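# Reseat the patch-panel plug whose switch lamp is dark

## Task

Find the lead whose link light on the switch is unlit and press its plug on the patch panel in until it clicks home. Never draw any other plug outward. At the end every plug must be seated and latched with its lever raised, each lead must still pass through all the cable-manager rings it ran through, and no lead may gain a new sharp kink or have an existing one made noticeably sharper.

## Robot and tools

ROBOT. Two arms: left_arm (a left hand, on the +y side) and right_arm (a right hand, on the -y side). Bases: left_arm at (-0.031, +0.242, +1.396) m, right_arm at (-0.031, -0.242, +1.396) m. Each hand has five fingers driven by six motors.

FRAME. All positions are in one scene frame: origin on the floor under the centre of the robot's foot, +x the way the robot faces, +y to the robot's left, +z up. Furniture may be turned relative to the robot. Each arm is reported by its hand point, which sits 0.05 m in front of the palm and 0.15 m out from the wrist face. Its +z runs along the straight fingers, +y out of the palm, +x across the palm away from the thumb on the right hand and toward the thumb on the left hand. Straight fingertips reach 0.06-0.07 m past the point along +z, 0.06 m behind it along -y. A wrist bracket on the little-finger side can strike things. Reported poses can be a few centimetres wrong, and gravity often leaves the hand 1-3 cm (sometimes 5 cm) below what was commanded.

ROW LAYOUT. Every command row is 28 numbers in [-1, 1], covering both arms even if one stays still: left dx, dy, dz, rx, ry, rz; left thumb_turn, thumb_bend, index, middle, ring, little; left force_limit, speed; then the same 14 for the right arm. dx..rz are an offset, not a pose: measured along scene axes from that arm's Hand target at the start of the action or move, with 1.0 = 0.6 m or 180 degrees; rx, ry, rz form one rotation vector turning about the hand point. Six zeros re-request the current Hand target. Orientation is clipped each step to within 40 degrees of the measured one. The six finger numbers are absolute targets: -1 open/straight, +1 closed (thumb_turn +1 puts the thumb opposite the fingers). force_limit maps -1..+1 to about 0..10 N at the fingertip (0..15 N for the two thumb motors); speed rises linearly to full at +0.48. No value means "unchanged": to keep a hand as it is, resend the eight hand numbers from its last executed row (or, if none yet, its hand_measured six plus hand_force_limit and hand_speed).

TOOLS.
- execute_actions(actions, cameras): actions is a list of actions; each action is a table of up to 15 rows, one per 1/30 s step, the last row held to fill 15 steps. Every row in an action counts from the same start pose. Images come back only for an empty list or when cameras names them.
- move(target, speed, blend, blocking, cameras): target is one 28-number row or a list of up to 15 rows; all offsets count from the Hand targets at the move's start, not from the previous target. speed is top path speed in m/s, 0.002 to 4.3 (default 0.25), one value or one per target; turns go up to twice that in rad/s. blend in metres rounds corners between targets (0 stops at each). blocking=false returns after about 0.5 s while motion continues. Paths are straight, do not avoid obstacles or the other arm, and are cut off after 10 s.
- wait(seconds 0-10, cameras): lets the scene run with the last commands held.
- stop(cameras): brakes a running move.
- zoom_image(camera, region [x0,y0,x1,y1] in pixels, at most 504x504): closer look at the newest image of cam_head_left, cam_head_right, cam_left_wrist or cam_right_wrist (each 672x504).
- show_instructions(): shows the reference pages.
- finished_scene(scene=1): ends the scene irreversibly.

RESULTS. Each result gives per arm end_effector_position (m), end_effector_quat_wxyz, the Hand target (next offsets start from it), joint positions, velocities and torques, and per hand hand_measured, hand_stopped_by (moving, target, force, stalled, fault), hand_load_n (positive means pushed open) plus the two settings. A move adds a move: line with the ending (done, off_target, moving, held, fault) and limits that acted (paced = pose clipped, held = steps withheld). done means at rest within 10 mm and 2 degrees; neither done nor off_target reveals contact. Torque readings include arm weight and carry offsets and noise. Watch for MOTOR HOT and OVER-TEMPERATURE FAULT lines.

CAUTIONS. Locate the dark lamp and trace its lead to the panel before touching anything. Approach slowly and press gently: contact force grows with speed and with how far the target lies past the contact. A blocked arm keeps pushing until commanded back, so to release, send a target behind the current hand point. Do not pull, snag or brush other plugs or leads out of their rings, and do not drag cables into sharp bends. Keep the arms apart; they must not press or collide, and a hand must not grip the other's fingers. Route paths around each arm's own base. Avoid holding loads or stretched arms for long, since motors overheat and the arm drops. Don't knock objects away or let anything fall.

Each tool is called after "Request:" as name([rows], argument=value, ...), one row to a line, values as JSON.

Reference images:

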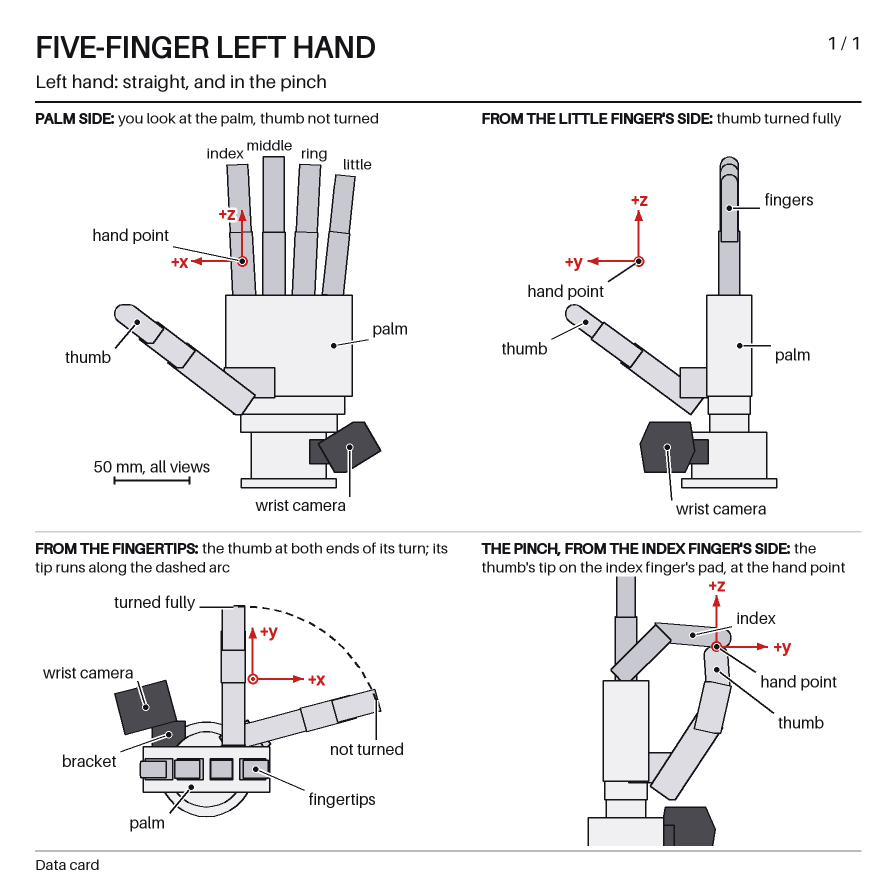

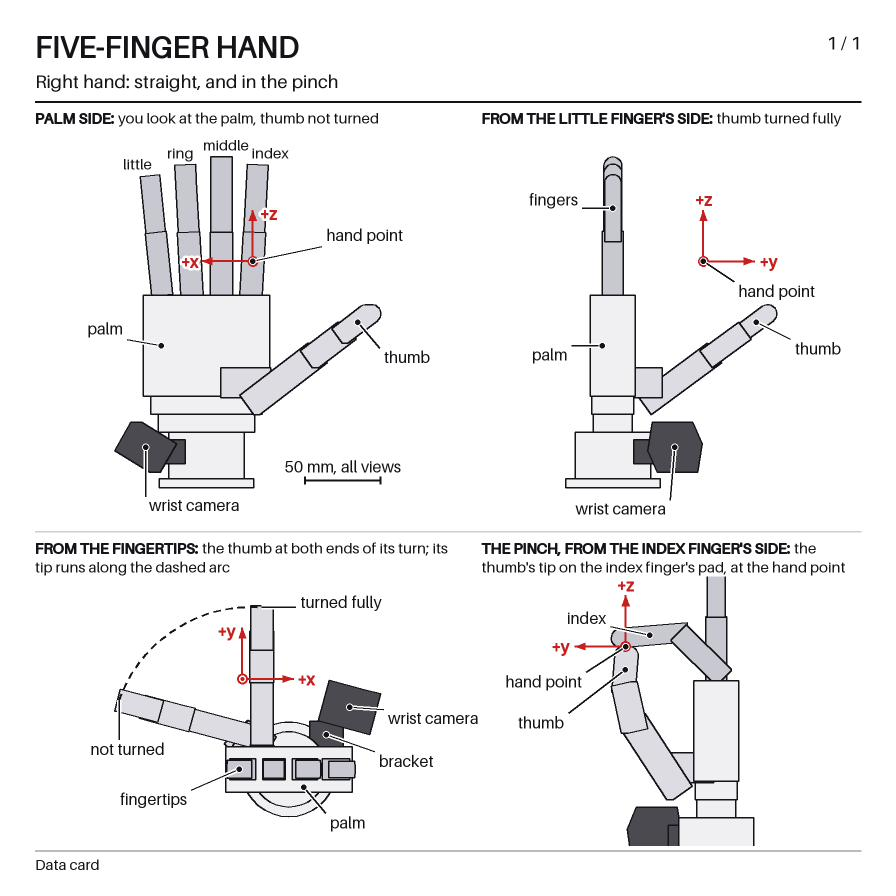

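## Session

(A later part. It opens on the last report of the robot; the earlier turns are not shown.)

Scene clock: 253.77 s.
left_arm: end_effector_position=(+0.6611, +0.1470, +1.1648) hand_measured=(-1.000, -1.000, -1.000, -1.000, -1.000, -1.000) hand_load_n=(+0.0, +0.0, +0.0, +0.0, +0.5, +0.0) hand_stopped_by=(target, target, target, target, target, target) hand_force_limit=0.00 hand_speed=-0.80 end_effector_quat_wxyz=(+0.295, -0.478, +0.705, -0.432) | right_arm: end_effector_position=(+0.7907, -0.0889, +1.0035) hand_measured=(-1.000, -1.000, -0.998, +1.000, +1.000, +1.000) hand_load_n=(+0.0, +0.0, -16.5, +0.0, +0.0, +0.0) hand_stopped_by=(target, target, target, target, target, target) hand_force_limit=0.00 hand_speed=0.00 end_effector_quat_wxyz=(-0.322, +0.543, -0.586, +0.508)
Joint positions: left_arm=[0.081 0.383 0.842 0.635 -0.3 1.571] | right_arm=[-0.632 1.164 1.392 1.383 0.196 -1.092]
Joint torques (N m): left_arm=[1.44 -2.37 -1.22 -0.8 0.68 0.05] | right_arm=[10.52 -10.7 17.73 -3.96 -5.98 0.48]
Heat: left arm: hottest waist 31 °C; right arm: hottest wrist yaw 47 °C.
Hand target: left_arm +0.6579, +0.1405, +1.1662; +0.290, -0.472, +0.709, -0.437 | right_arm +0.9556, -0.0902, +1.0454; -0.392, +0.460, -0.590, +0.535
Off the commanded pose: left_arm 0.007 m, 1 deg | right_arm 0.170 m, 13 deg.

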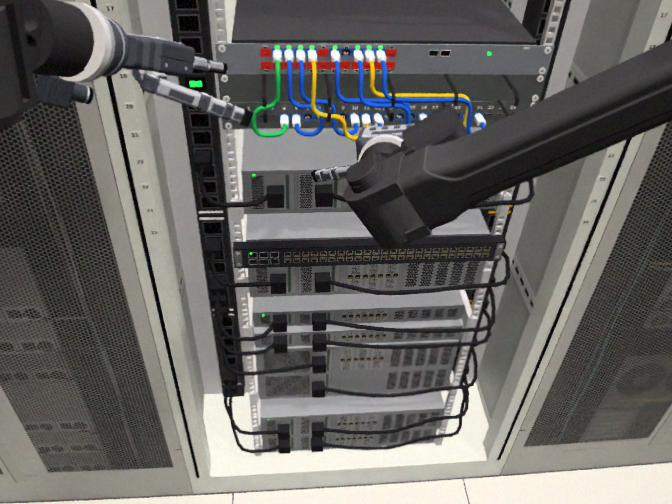

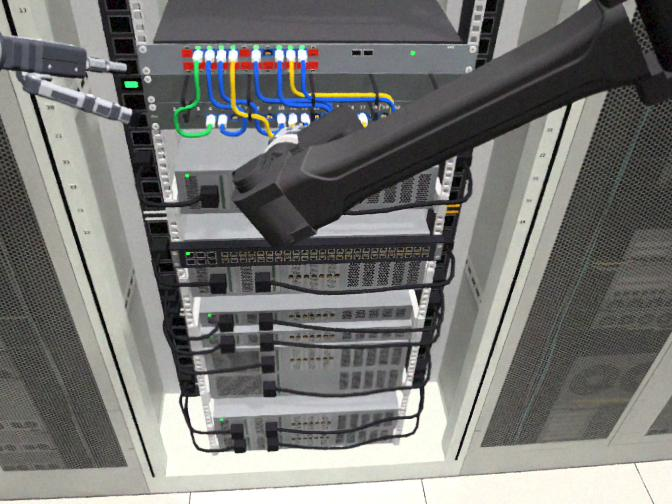

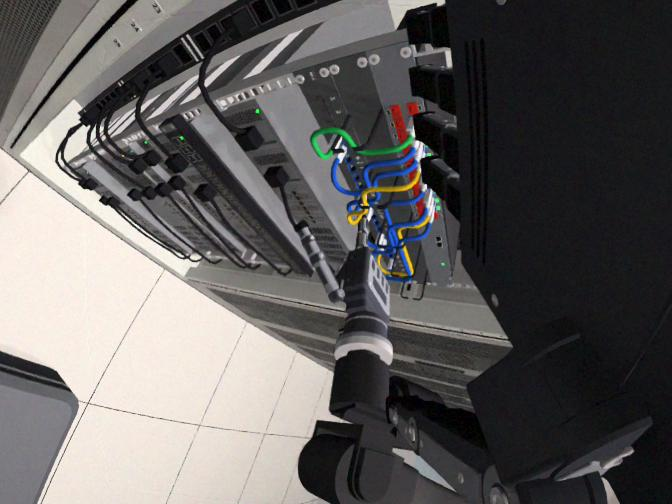

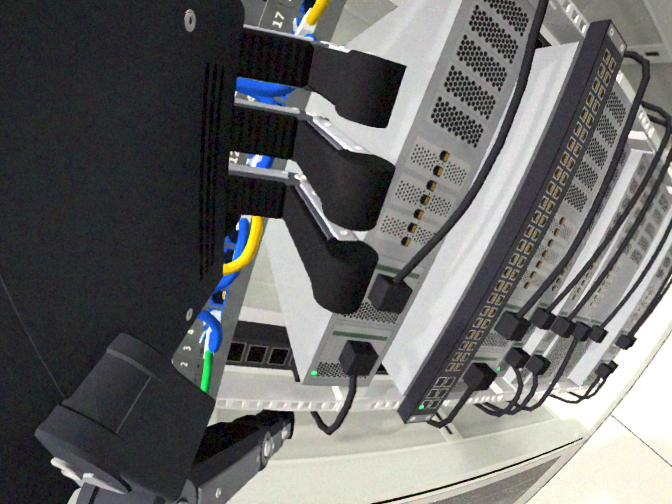

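Request:
zoom_image(camera="cam_left_wrist", region=[352, 200, 380, 228])

Request:
zoom_image(camera="cam_head_right", region=[284, 108, 308, 132])

Scaled by 18.000 from the camera's 672x504 image, which has a finer 960x720 frame.

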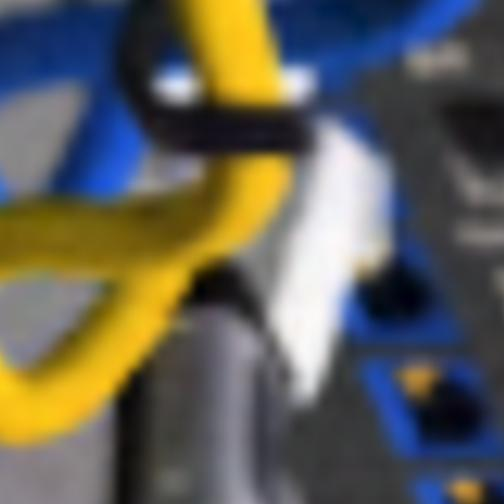

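Scaled by 21.000 from the camera's 672x504 image, which has a finer 960x720 frame.

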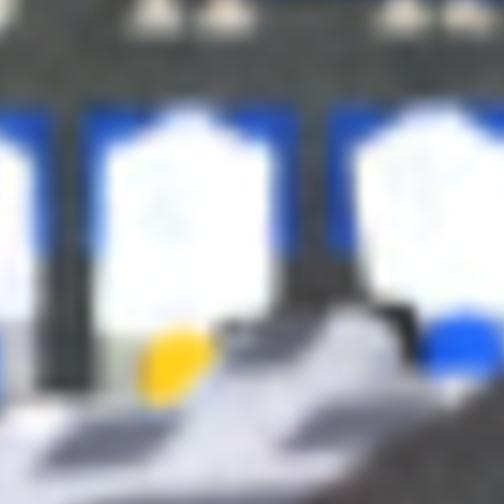

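Request:
move([
  [0,0,0,0,0,0,-1,-1,-1,-1,-1,-1,0,-0.8,-0.255,0,-0.063,0,0.045,0.014,-1,-1,-1,1,1,1,0,0],
  [0,0,0,0,0,0,-1,-1,-1,-1,-1,-1,0,-0.8,-0.34,0,-0.066,0,0.05,0.014,-1,-1,-1,1,1,1,0,0],
], speed=0.15, cameras=["cam_head_left"])

Request:
zoom_image(camera="cam_head_left", region=[350, 105, 380, 135])

Scene clock: 258.07 s.
left_arm: end_effector_position=(+0.6611, +0.1470, +1.1648) hand_measured=(-1.000, -1.000, -1.000, -1.000, -1.000, -1.000) hand_load_n=(+0.0, +0.0, +0.0, +0.0, +0.0, +0.0) hand_stopped_by=(target, target, target, target, target, target) hand_force_limit=0.00 hand_speed=-0.80 end_effector_quat_wxyz=(+0.295, -0.478, +0.705, -0.432) | right_arm: end_effector_position=(+0.7509, -0.0770, +1.0053) hand_measured=(-1.000, -1.000, -1.000, +1.000, +1.000, +1.000) hand_load_n=(+0.0, +0.0, +0.0, +0.0, +0.0, +0.0) hand_stopped_by=(target, target, target, target, target, target) hand_force_limit=0.00 hand_speed=0.00 end_effector_quat_wxyz=(-0.360, +0.518, -0.611, +0.478)
Joint positions: left_arm=[0.081 0.383 0.842 0.635 -0.3 1.571] | right_arm=[-0.661 1.135 1.26 1.45 0.18 -0.942]
Joint torques (N m): left_arm=[1.55 -2.2 -1.25 -0.76 0.67 0.03] | right_arm=[2.14 -10.93 0.31 1.88 -0.8 0.05]
Heat: left arm: hottest waist 31 °C; right arm: hottest wrist yaw 51 °C.
Hand target: left_arm +0.6579, +0.1405, +1.1662; +0.290, -0.472, +0.709, -0.437 | right_arm +0.7516, -0.0901, +1.0058; +0.356, -0.514, +0.609, -0.489
Off the commanded pose: left_arm 0.007 m, 1 deg | right_arm 0.013 m, 1 deg.
move: off_target (right_arm)
Images, in order (width x height): cam_head_left 672x504.

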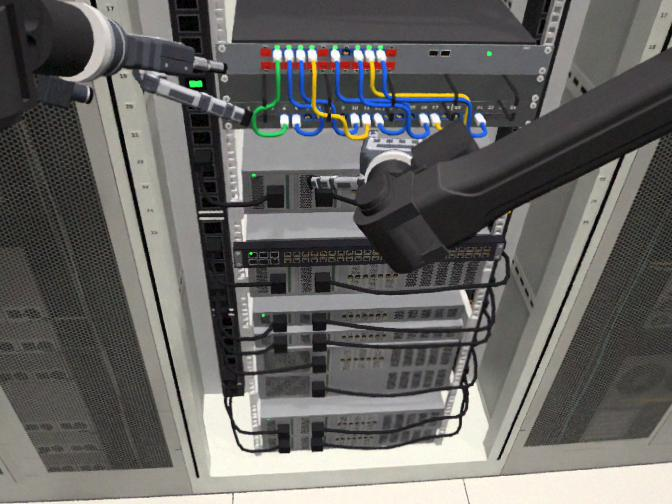

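Scaled by 16.800 from the camera's 672x504 image, which has a finer 960x720 frame.

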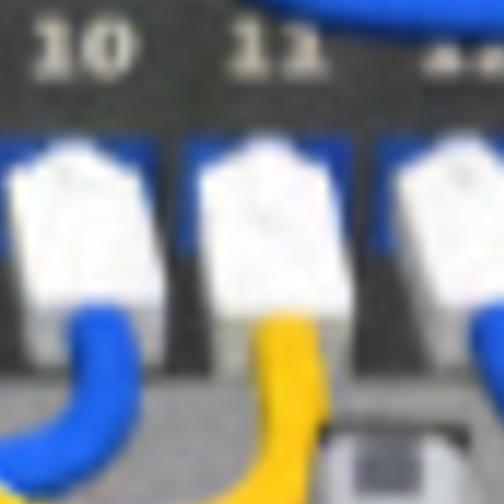

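Request:
move([
  [-0.05,0.05,0,0,0,0,-1,-1,-1,-1,-1,-1,0,-0.8,-0.13,0,0.01,0,0,0,-1,-1,-1,1,1,1,0,0],
  [-0.08,0.08,0,0,0,0,-1,-1,-1,-1,-1,-1,0,-0.8,-0.115,0.1,0.065,0.501,-0.119,-0.0475,-1,-1,-1,1,1,1,0,0],
], speed=0.3, blend=0.02, cameras=["all"])

Scene clock: 262.87 s.
left_arm: end_effector_position=(+0.6134, +0.1869, +1.1660) hand_measured=(-1.000, -1.000, -1.000, -1.000, -1.000, -1.000) hand_load_n=(+0.0, +0.0, +0.0, +0.0, +0.0, +0.0) hand_stopped_by=(target, target, target, target, target, target) hand_force_limit=0.00 hand_speed=-0.80 end_effector_quat_wxyz=(+0.294, -0.470, +0.709, -0.436) | right_arm: end_effector_position=(+0.6885, -0.0307, +1.0549) hand_measured=(-1.000, -1.000, -1.000, +1.000, +1.000, +1.000) hand_load_n=(+0.0, +0.0, +0.0, +0.0, +0.0, +0.0) hand_stopped_by=(target, target, target, target, target, target) hand_force_limit=0.00 hand_speed=0.00 end_effector_quat_wxyz=(+0.645, -0.006, +0.764, +0.015)
Joint positions: left_arm=[0.439 0.184 0.731 0.467 -0.113 1.26] | right_arm=[-0.917 1.179 1.104 1.548 -0.093 0.906]
Joint torques (N m): left_arm=[4.19 -8.82 0.8 -0.13 0.86 -0.15] | right_arm=[2.08 -10.17 0.49 2.26 -0.77 0.08]
Heat: left arm: hottest waist 31 °C; right arm: hottest wrist yaw 47 °C.
Hand target: left_arm +0.6098, +0.1882, +1.1661; +0.290, -0.471, +0.709, -0.437 | right_arm +0.6826, -0.0301, +1.0447; +0.675, +0.019, +0.737, -0.018
Off the commanded pose: left_arm 0.004 m, 0 deg | right_arm 0.012 m, 7 deg.
joint sent to its limit (right arm) — joint 4 (wrist pitch), upper limit. The joint targets are off in orientation, not in position.
move: off_target (right_arm)

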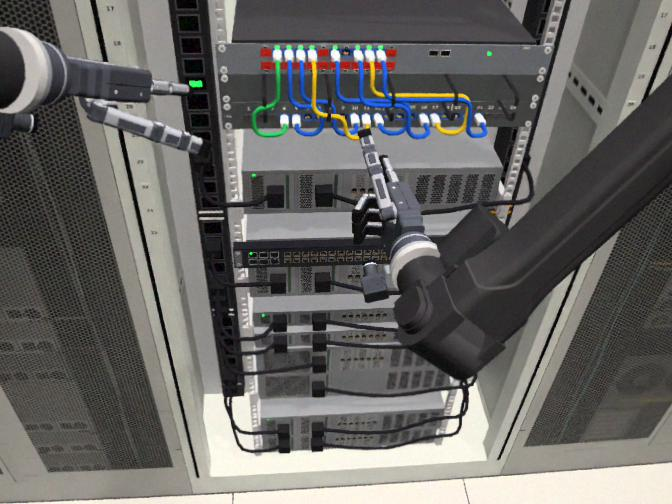

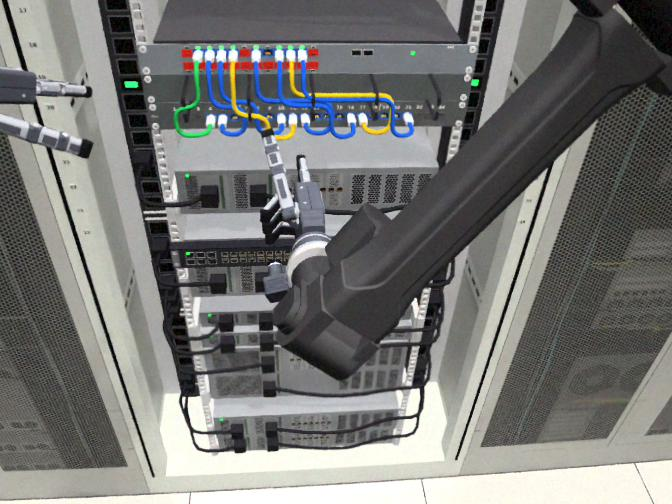

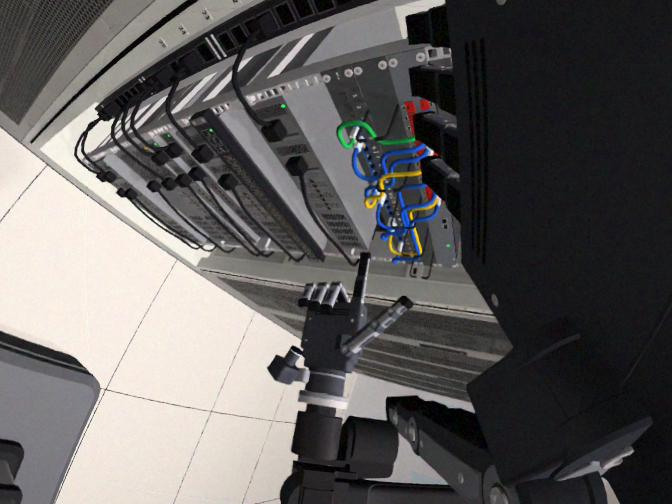

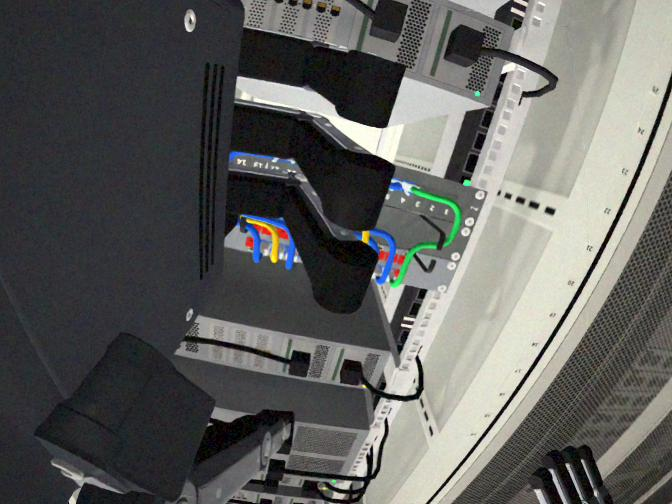

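Request:
move(target=[0,0,0,0,0,0,-1,-1,-1,-1,-1,-1,0,-0.8,0.137,-0.004,0.0045,0,0.028,0,-1,-1,-1,1,1,1,0,0], speed=0.15, cameras=["all"])

Request:
zoom_image(camera="cam_head_left", region=[330, 95, 420, 165])

Request:
zoom_image(camera="cam_left_wrist", region=[320, 170, 420, 300])

Scene clock: 264.70 s.
left_arm: end_effector_position=(+0.6134, +0.1870, +1.1660) hand_measured=(-1.000, -1.000, -1.000, -1.000, -1.000, -1.000) hand_load_n=(+0.0, +0.0, +0.0, +0.0, +0.0, +0.0) hand_stopped_by=(target, target, target, target, target, target) hand_force_limit=0.00 hand_speed=-0.80 end_effector_quat_wxyz=(+0.294, -0.470, +0.708, -0.437) | right_arm: end_effector_position=(+0.7661, -0.0450, +1.0524) hand_measured=(-1.000, -1.000, -1.000, +1.000, +1.000, +1.000) hand_load_n=(+0.0, +0.0, +0.0, +0.0, +0.0, +0.0) hand_stopped_by=(target, target, target, target, target, target) hand_force_limit=0.00 hand_speed=0.00 end_effector_quat_wxyz=(+0.647, +0.017, +0.762, -0.025)
Joint positions: left_arm=[0.448 0.184 0.731 0.466 -0.107 1.252] | right_arm=[-0.876 1.194 1.301 1.425 -0.025 0.851]
Joint torques (N m): left_arm=[4.19 -8.76 0.85 -0.25 0.84 -0.22] | right_arm=[5.25 -11.05 1.78 1.32 -0.57 -0.09]
Heat: left arm: hottest waist 31 °C; right arm: hottest wrist yaw 46 °C.
Hand target: left_arm +0.6098, +0.1883, +1.1662; +0.290, -0.471, +0.709, -0.437 | right_arm +0.7649, -0.0326, +1.0475; +0.642, +0.018, +0.766, -0.019
Off the commanded pose: left_arm 0.004 m, 0 deg | right_arm 0.013 m, 1 deg.
move: off_target (right_arm)

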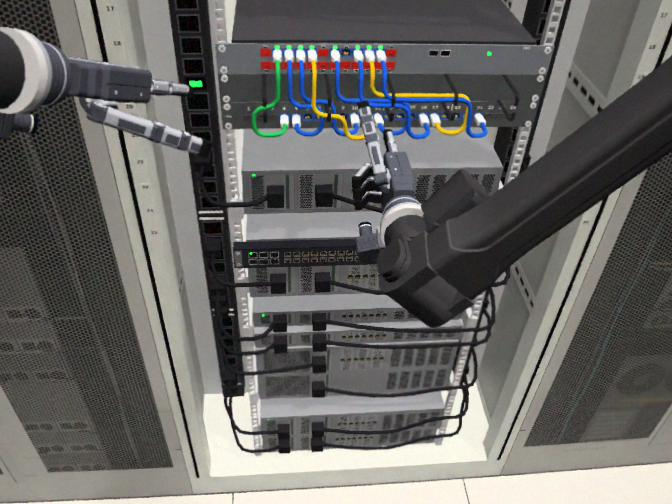

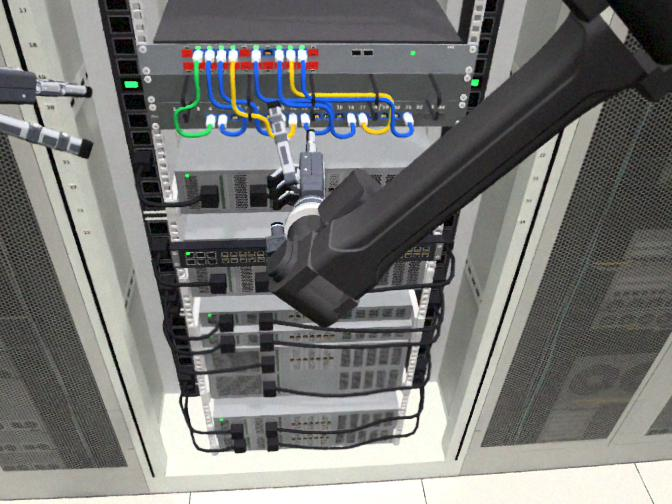

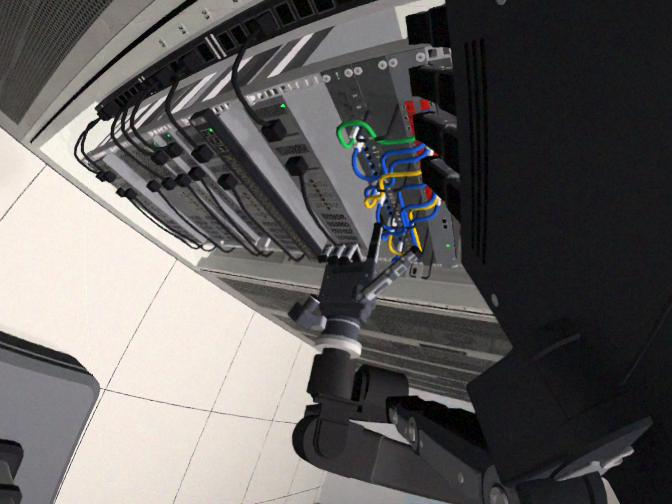

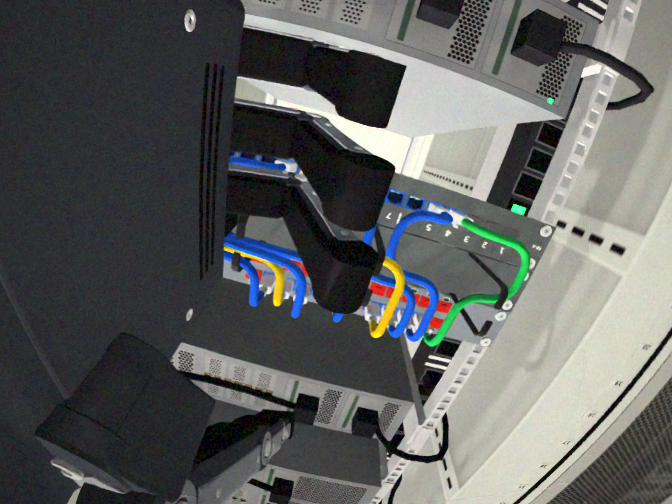

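Scaled by 5.600 from the camera's 672x504 image, which has a finer 960x720 frame.

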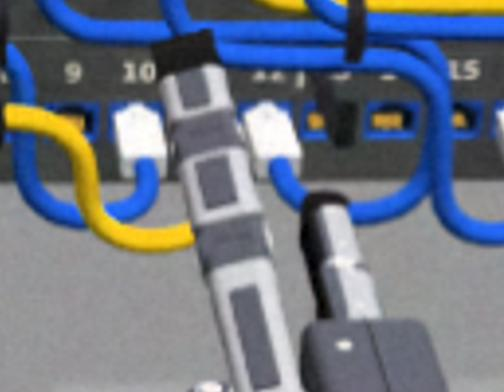

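Scaled by 3.877 from the camera's 672x504 image, which has a finer 960x720 frame.

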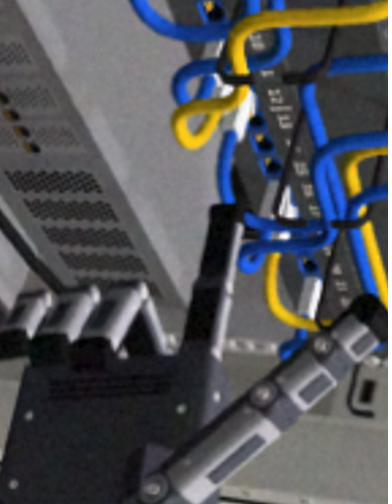

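Request:
move(target=[0,0,0,0,0,0,-1,-1,-1,-1,-1,-1,0,-0.8,-0.033,0.022,-0.008,0,0,0,1,-1,-1,1,1,1,0,0], speed=0.15, cameras=["all"])

Request:
zoom_image(camera="cam_head_left", region=[330, 95, 420, 165])

Request:
zoom_image(camera="cam_left_wrist", region=[320, 170, 420, 300])

Scene clock: 266.33 s.
left_arm: end_effector_position=(+0.6134, +0.1870, +1.1659) hand_measured=(-1.000, -1.000, -1.000, -1.000, -1.000, -1.000) hand_load_n=(+0.0, +0.5, +0.0, +0.0, +0.0, +0.0) hand_stopped_by=(target, target, target, target, target, target) hand_force_limit=0.00 hand_speed=-0.80 end_effector_quat_wxyz=(+0.294, -0.470, +0.708, -0.437) | right_arm: end_effector_position=(+0.7515, -0.0306, +1.0435) hand_measured=(+1.000, -1.000, -1.000, +1.000, +1.000, +1.000) hand_load_n=(+0.0, +0.0, +0.0, +0.0, +0.0, +0.0) hand_stopped_by=(target, target, target, target, target, target) hand_force_limit=0.00 hand_speed=0.00 end_effector_quat_wxyz=(+0.644, +0.014, +0.764, -0.024)
Joint positions: left_arm=[0.449 0.184 0.731 0.466 -0.107 1.251] | right_arm=[-0.867 1.227 1.291 1.46 -0.024 0.84]
Joint torques (N m): left_arm=[4.66 -8.47 0.88 -0.08 0.82 -0.19] | right_arm=[5.54 -10.93 0.47 2.29 -0.57 -0.04]
Heat: left arm: hottest waist 31 °C; right arm: hottest wrist yaw 45 °C.
Hand target: left_arm +0.6098, +0.1883, +1.1661; +0.290, -0.471, +0.709, -0.437 | right_arm +0.7451, -0.0194, +1.0427; +0.642, +0.018, +0.766, -0.019
Off the commanded pose: left_arm 0.004 m, 0 deg | right_arm 0.013 m, 1 deg.
move: off_target (right_arm)

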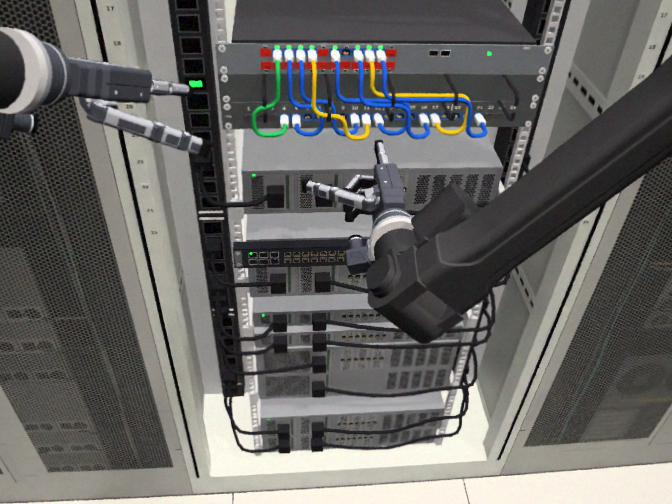

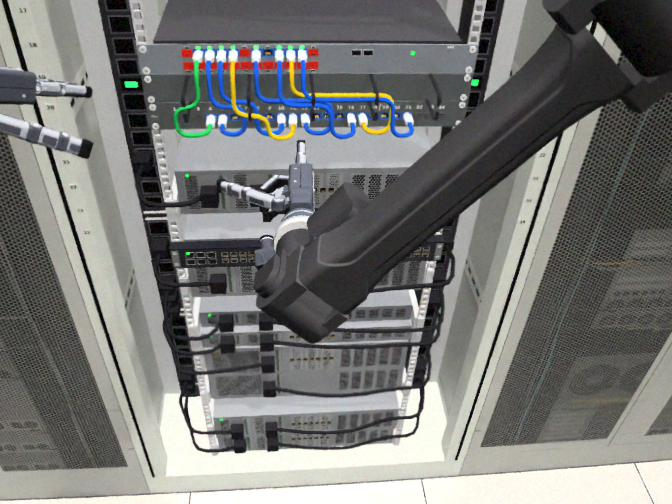

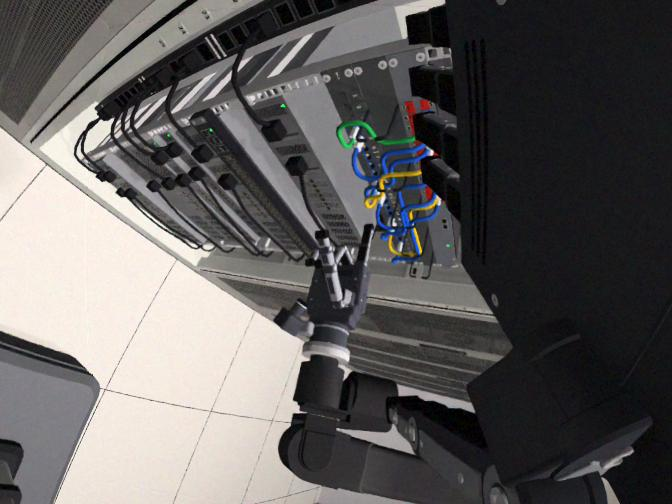

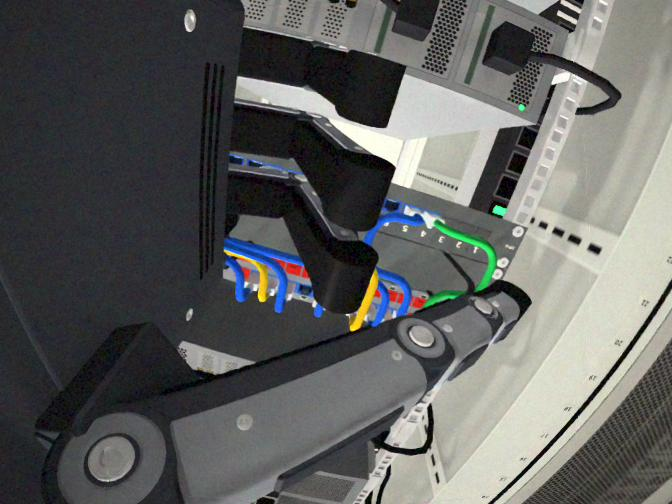

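Scaled by 5.600 from the camera's 672x504 image, which has a finer 960x720 frame.

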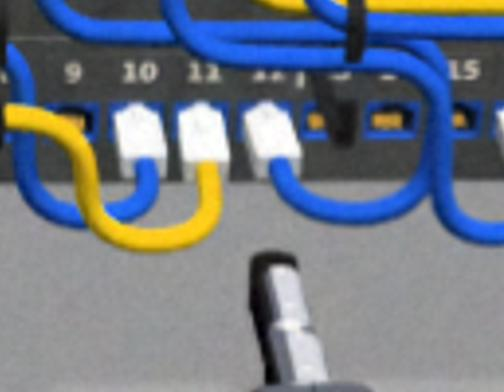

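Scaled by 3.877 from the camera's 672x504 image, which has a finer 960x720 frame.

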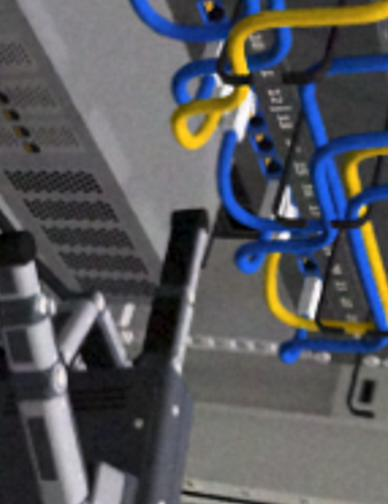

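Request:
move(target=[0,0,0,0,0,0,-1,-1,-1,-1,-1,-1,0,-0.8,0.075,-0.001,0.001,0,0,0,1,-1,-1,1,1,1,0,0], speed=0.1, cameras=["cam_head_left", "cam_head_right"])

Request:
zoom_image(camera="cam_head_left", region=[340, 100, 400, 145])

Request:
zoom_image(camera="cam_head_right", region=[264, 104, 324, 149])

Scene clock: 267.60 s.
left_arm: end_effector_position=(+0.6134, +0.1870, +1.1659) hand_measured=(-1.000, -1.000, -1.000, -1.000, -1.000, -1.000) hand_load_n=(+0.0, +0.0, -0.5, +0.0, -0.5, +0.0) hand_stopped_by=(target, target, target, target, target, target) hand_force_limit=0.00 hand_speed=-0.80 end_effector_quat_wxyz=(+0.294, -0.470, +0.708, -0.437) | right_arm: end_effector_position=(+0.7909, -0.0333, +1.0479) hand_measured=(+1.000, -1.000, -1.000, +1.000, +1.000, +1.000) hand_load_n=(-0.5, +0.0, +0.0, +0.0, +0.0, +0.0) hand_stopped_by=(target, target, target, target, target, target) hand_force_limit=0.00 hand_speed=0.00 end_effector_quat_wxyz=(+0.647, +0.017, +0.762, -0.026)
Joint positions: left_arm=[0.449 0.184 0.731 0.466 -0.107 1.251] | right_arm=[-0.845 1.227 1.392 1.367 -0.023 0.819]
Joint torques (N m): left_arm=[4.37 -9.35 0.9 -0.28 0.83 -0.2] | right_arm=[5.6 -10.99 2.22 1.29 -0.56 -0.08]
Heat: left arm: hottest waist 31 °C; right arm: hottest wrist yaw 44 °C.
Hand target: left_arm +0.6098, +0.1883, +1.1661; +0.290, -0.471, +0.709, -0.437 | right_arm +0.7900, -0.0200, +1.0433; +0.642, +0.018, +0.766, -0.019
Off the commanded pose: left_arm 0.004 m, 0 deg | right_arm 0.014 m, 1 deg.
move: off_target (right_arm)
Images, in order (width x height): cam_head_left 672x504, cam_head_right 672x504.

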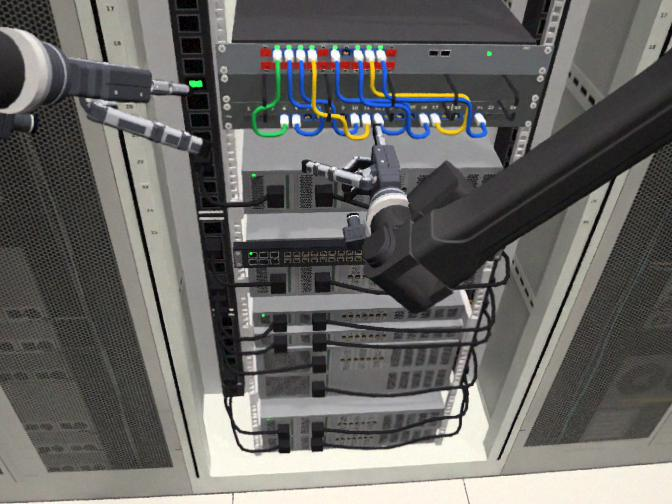

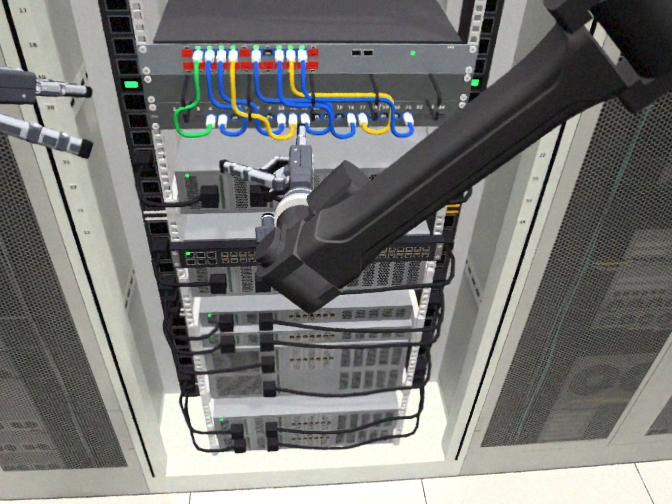

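Scaled by 8.400 from the camera's 672x504 image, which has a finer 960x720 frame.

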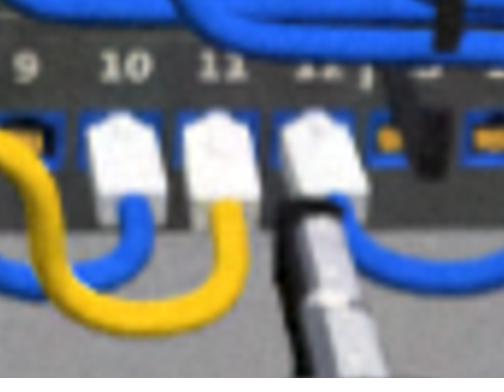

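Scaled by 8.400 from the camera's 672x504 image, which has a finer 960x720 frame.

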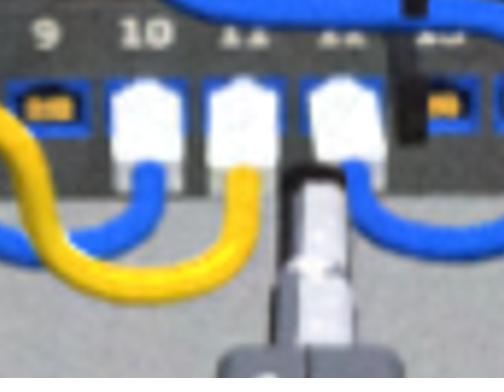

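Request:
move(target=[0,0,0,0,0,0,-1,-1,-1,-1,-1,-1,0,-0.8,0,0.0075,-0.004,0,0,0,1,-1,-1,1,1,1,0,0], speed=0.1, cameras=["cam_head_left", "cam_head_right", "cam_left_wrist"])

Request:
zoom_image(camera="cam_head_left", region=[340, 100, 400, 145])

Request:
zoom_image(camera="cam_head_right", region=[264, 104, 324, 149])

Request:
zoom_image(camera="cam_left_wrist", region=[340, 170, 410, 240])

Scene clock: 268.73 s.
left_arm: end_effector_position=(+0.6134, +0.1870, +1.1659) hand_measured=(-1.000, -1.000, -1.000, -1.000, -1.000, -1.000) hand_load_n=(+0.0, +0.0, +0.0, +0.0, +0.0, +0.0) hand_stopped_by=(target, target, target, target, target, target) hand_force_limit=0.00 hand_speed=-0.80 end_effector_quat_wxyz=(+0.294, -0.470, +0.708, -0.437) | right_arm: end_effector_position=(+0.7912, -0.0291, +1.0451) hand_measured=(+1.000, -1.000, -1.000, +1.000, +1.000, +1.000) hand_load_n=(+0.0, +0.0, +0.0, +0.5, +0.0, +0.0) hand_stopped_by=(target, target, target, target, target, target) hand_force_limit=0.00 hand_speed=0.00 end_effector_quat_wxyz=(+0.646, +0.016, +0.762, -0.026)
Joint positions: left_arm=[0.449 0.184 0.731 0.466 -0.107 1.251] | right_arm=[-0.841 1.239 1.402 1.367 -0.022 0.815]
Joint torques (N m): left_arm=[4.84 -8.23 1.01 -0.23 0.81 -0.2] | right_arm=[5.89 -11.11 2.21 1.36 -0.6 -0.08]
Heat: left arm: hottest waist 31 °C; right arm: hottest wrist yaw 44 °C.
Hand target: left_arm +0.6098, +0.1883, +1.1661; +0.290, -0.471, +0.709, -0.437 | right_arm +0.7901, -0.0155, +1.0409; +0.642, +0.018, +0.766, -0.019
Off the commanded pose: left_arm 0.004 m, 0 deg | right_arm 0.014 m, 1 deg.
move: off_target (right_arm)
Images, in order (width x height): cam_head_left 672x504, cam_head_right 672x504, cam_left_wrist 672x504.

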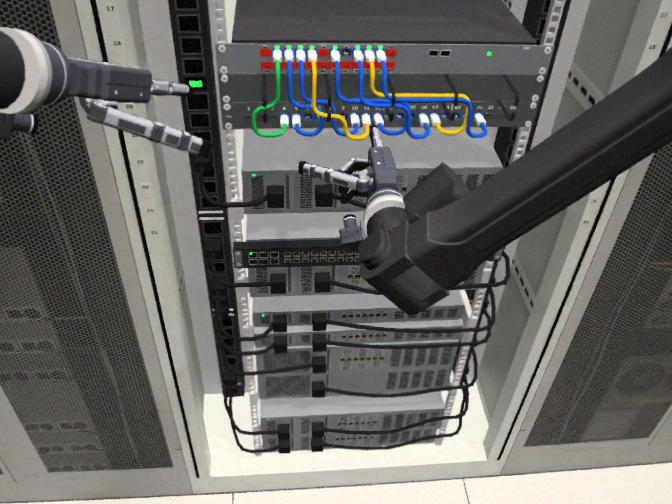

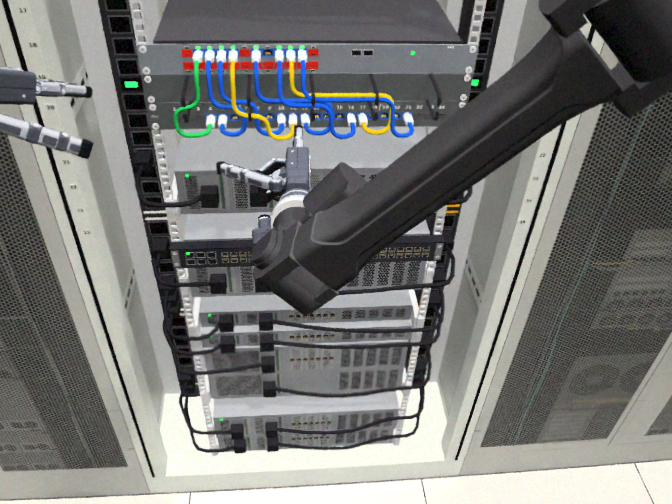

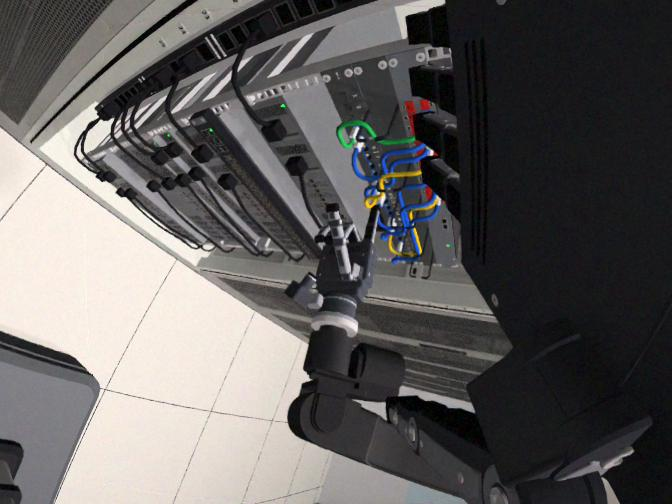

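Scaled by 8.400 from the camera's 672x504 image, which has a finer 960x720 frame.

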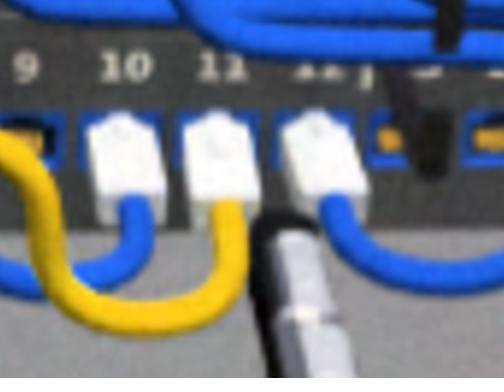

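Scaled by 8.400 from the camera's 672x504 image, which has a finer 960x720 frame.

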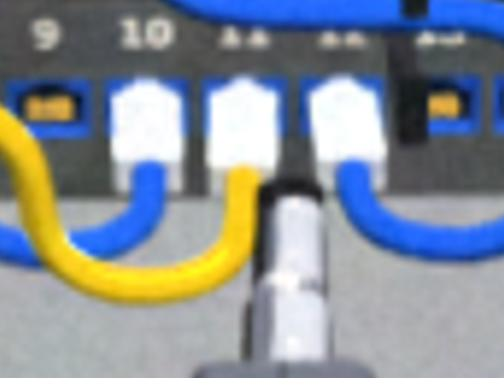

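Scaled by 7.200 from the camera's 672x504 image, which has a finer 960x720 frame.

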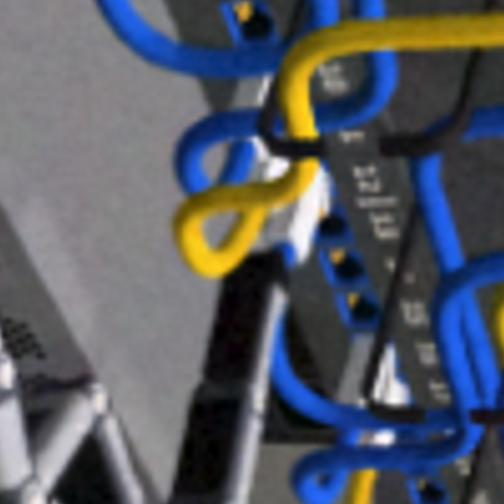

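Request:
move(target=[0,0,0,0,0,0,-1,-1,-1,-1,-1,-1,0,-0.8,0.007,0.0035,0,0,0,0,1,-1,-1,1,1,1,0,0], speed=0.08, cameras=["cam_head_left", "cam_head_right"])

Request:
zoom_image(camera="cam_head_left", region=[340, 100, 400, 145])

Request:
zoom_image(camera="cam_head_right", region=[264, 104, 324, 149])

Scene clock: 269.90 s.
left_arm: end_effector_position=(+0.6134, +0.1870, +1.1659) hand_measured=(-1.000, -1.000, -1.000, -1.000, -1.000, -1.000) hand_load_n=(+0.0, +0.0, +0.0, +0.0, +0.0, +0.0) hand_stopped_by=(target, target, target, target, target, target) hand_force_limit=0.00 hand_speed=-0.80 end_effector_quat_wxyz=(+0.294, -0.470, +0.708, -0.437) | right_arm: end_effector_position=(+0.7959, -0.0292, +1.0457) hand_measured=(+1.000, -1.000, -1.000, +1.000, +1.000, +1.000) hand_load_n=(-0.5, +0.0, +0.0, +0.0, +0.0, +0.0) hand_stopped_by=(target, target, target, target, target, target) hand_force_limit=0.00 hand_speed=0.00 end_effector_quat_wxyz=(+0.647, +0.018, +0.762, -0.028)
Joint positions: left_arm=[0.449 0.184 0.731 0.466 -0.107 1.251] | right_arm=[-0.836 1.242 1.416 1.361 -0.02 0.81]
Joint torques (N m): left_arm=[4.48 -8.88 1.05 -0.24 0.85 -0.17] | right_arm=[5.89 -10.99 2.19 1.21 -0.69 -0.1]
Heat: left arm: hottest waist 31 °C; right arm: hottest wrist yaw 43 °C.
Hand target: left_arm +0.6098, +0.1883, +1.1661; +0.290, -0.471, +0.709, -0.437 | right_arm +0.7942, -0.0133, +1.0409; +0.642, +0.018, +0.766, -0.019
Off the commanded pose: left_arm 0.004 m, 0 deg | right_arm 0.017 m, 1 deg.
move: off_target (right_arm)
Images, in order (width x height): cam_head_left 672x504, cam_head_right 672x504.

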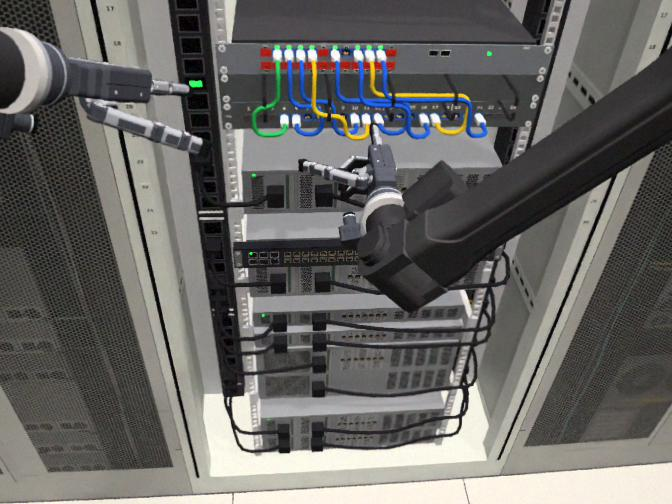

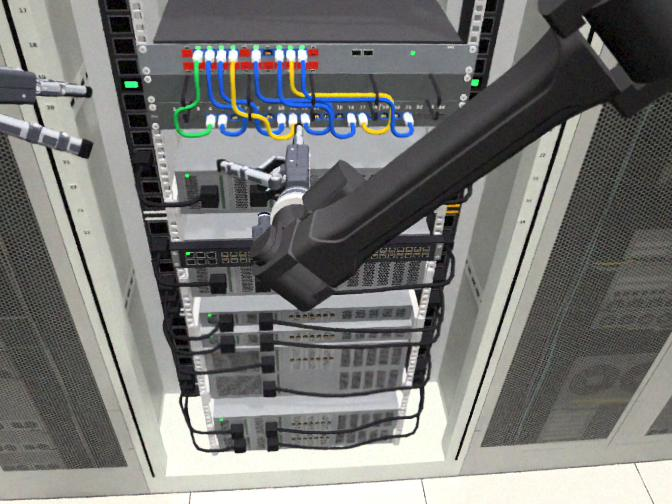

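Scaled by 8.400 from the camera's 672x504 image, which has a finer 960x720 frame.

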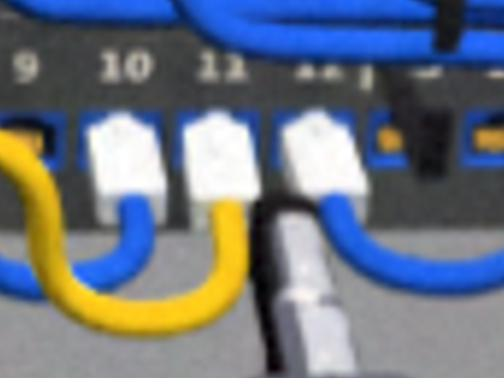

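Scaled by 8.400 from the camera's 672x504 image, which has a finer 960x720 frame.

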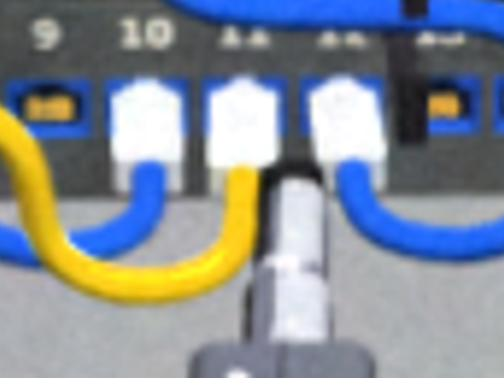

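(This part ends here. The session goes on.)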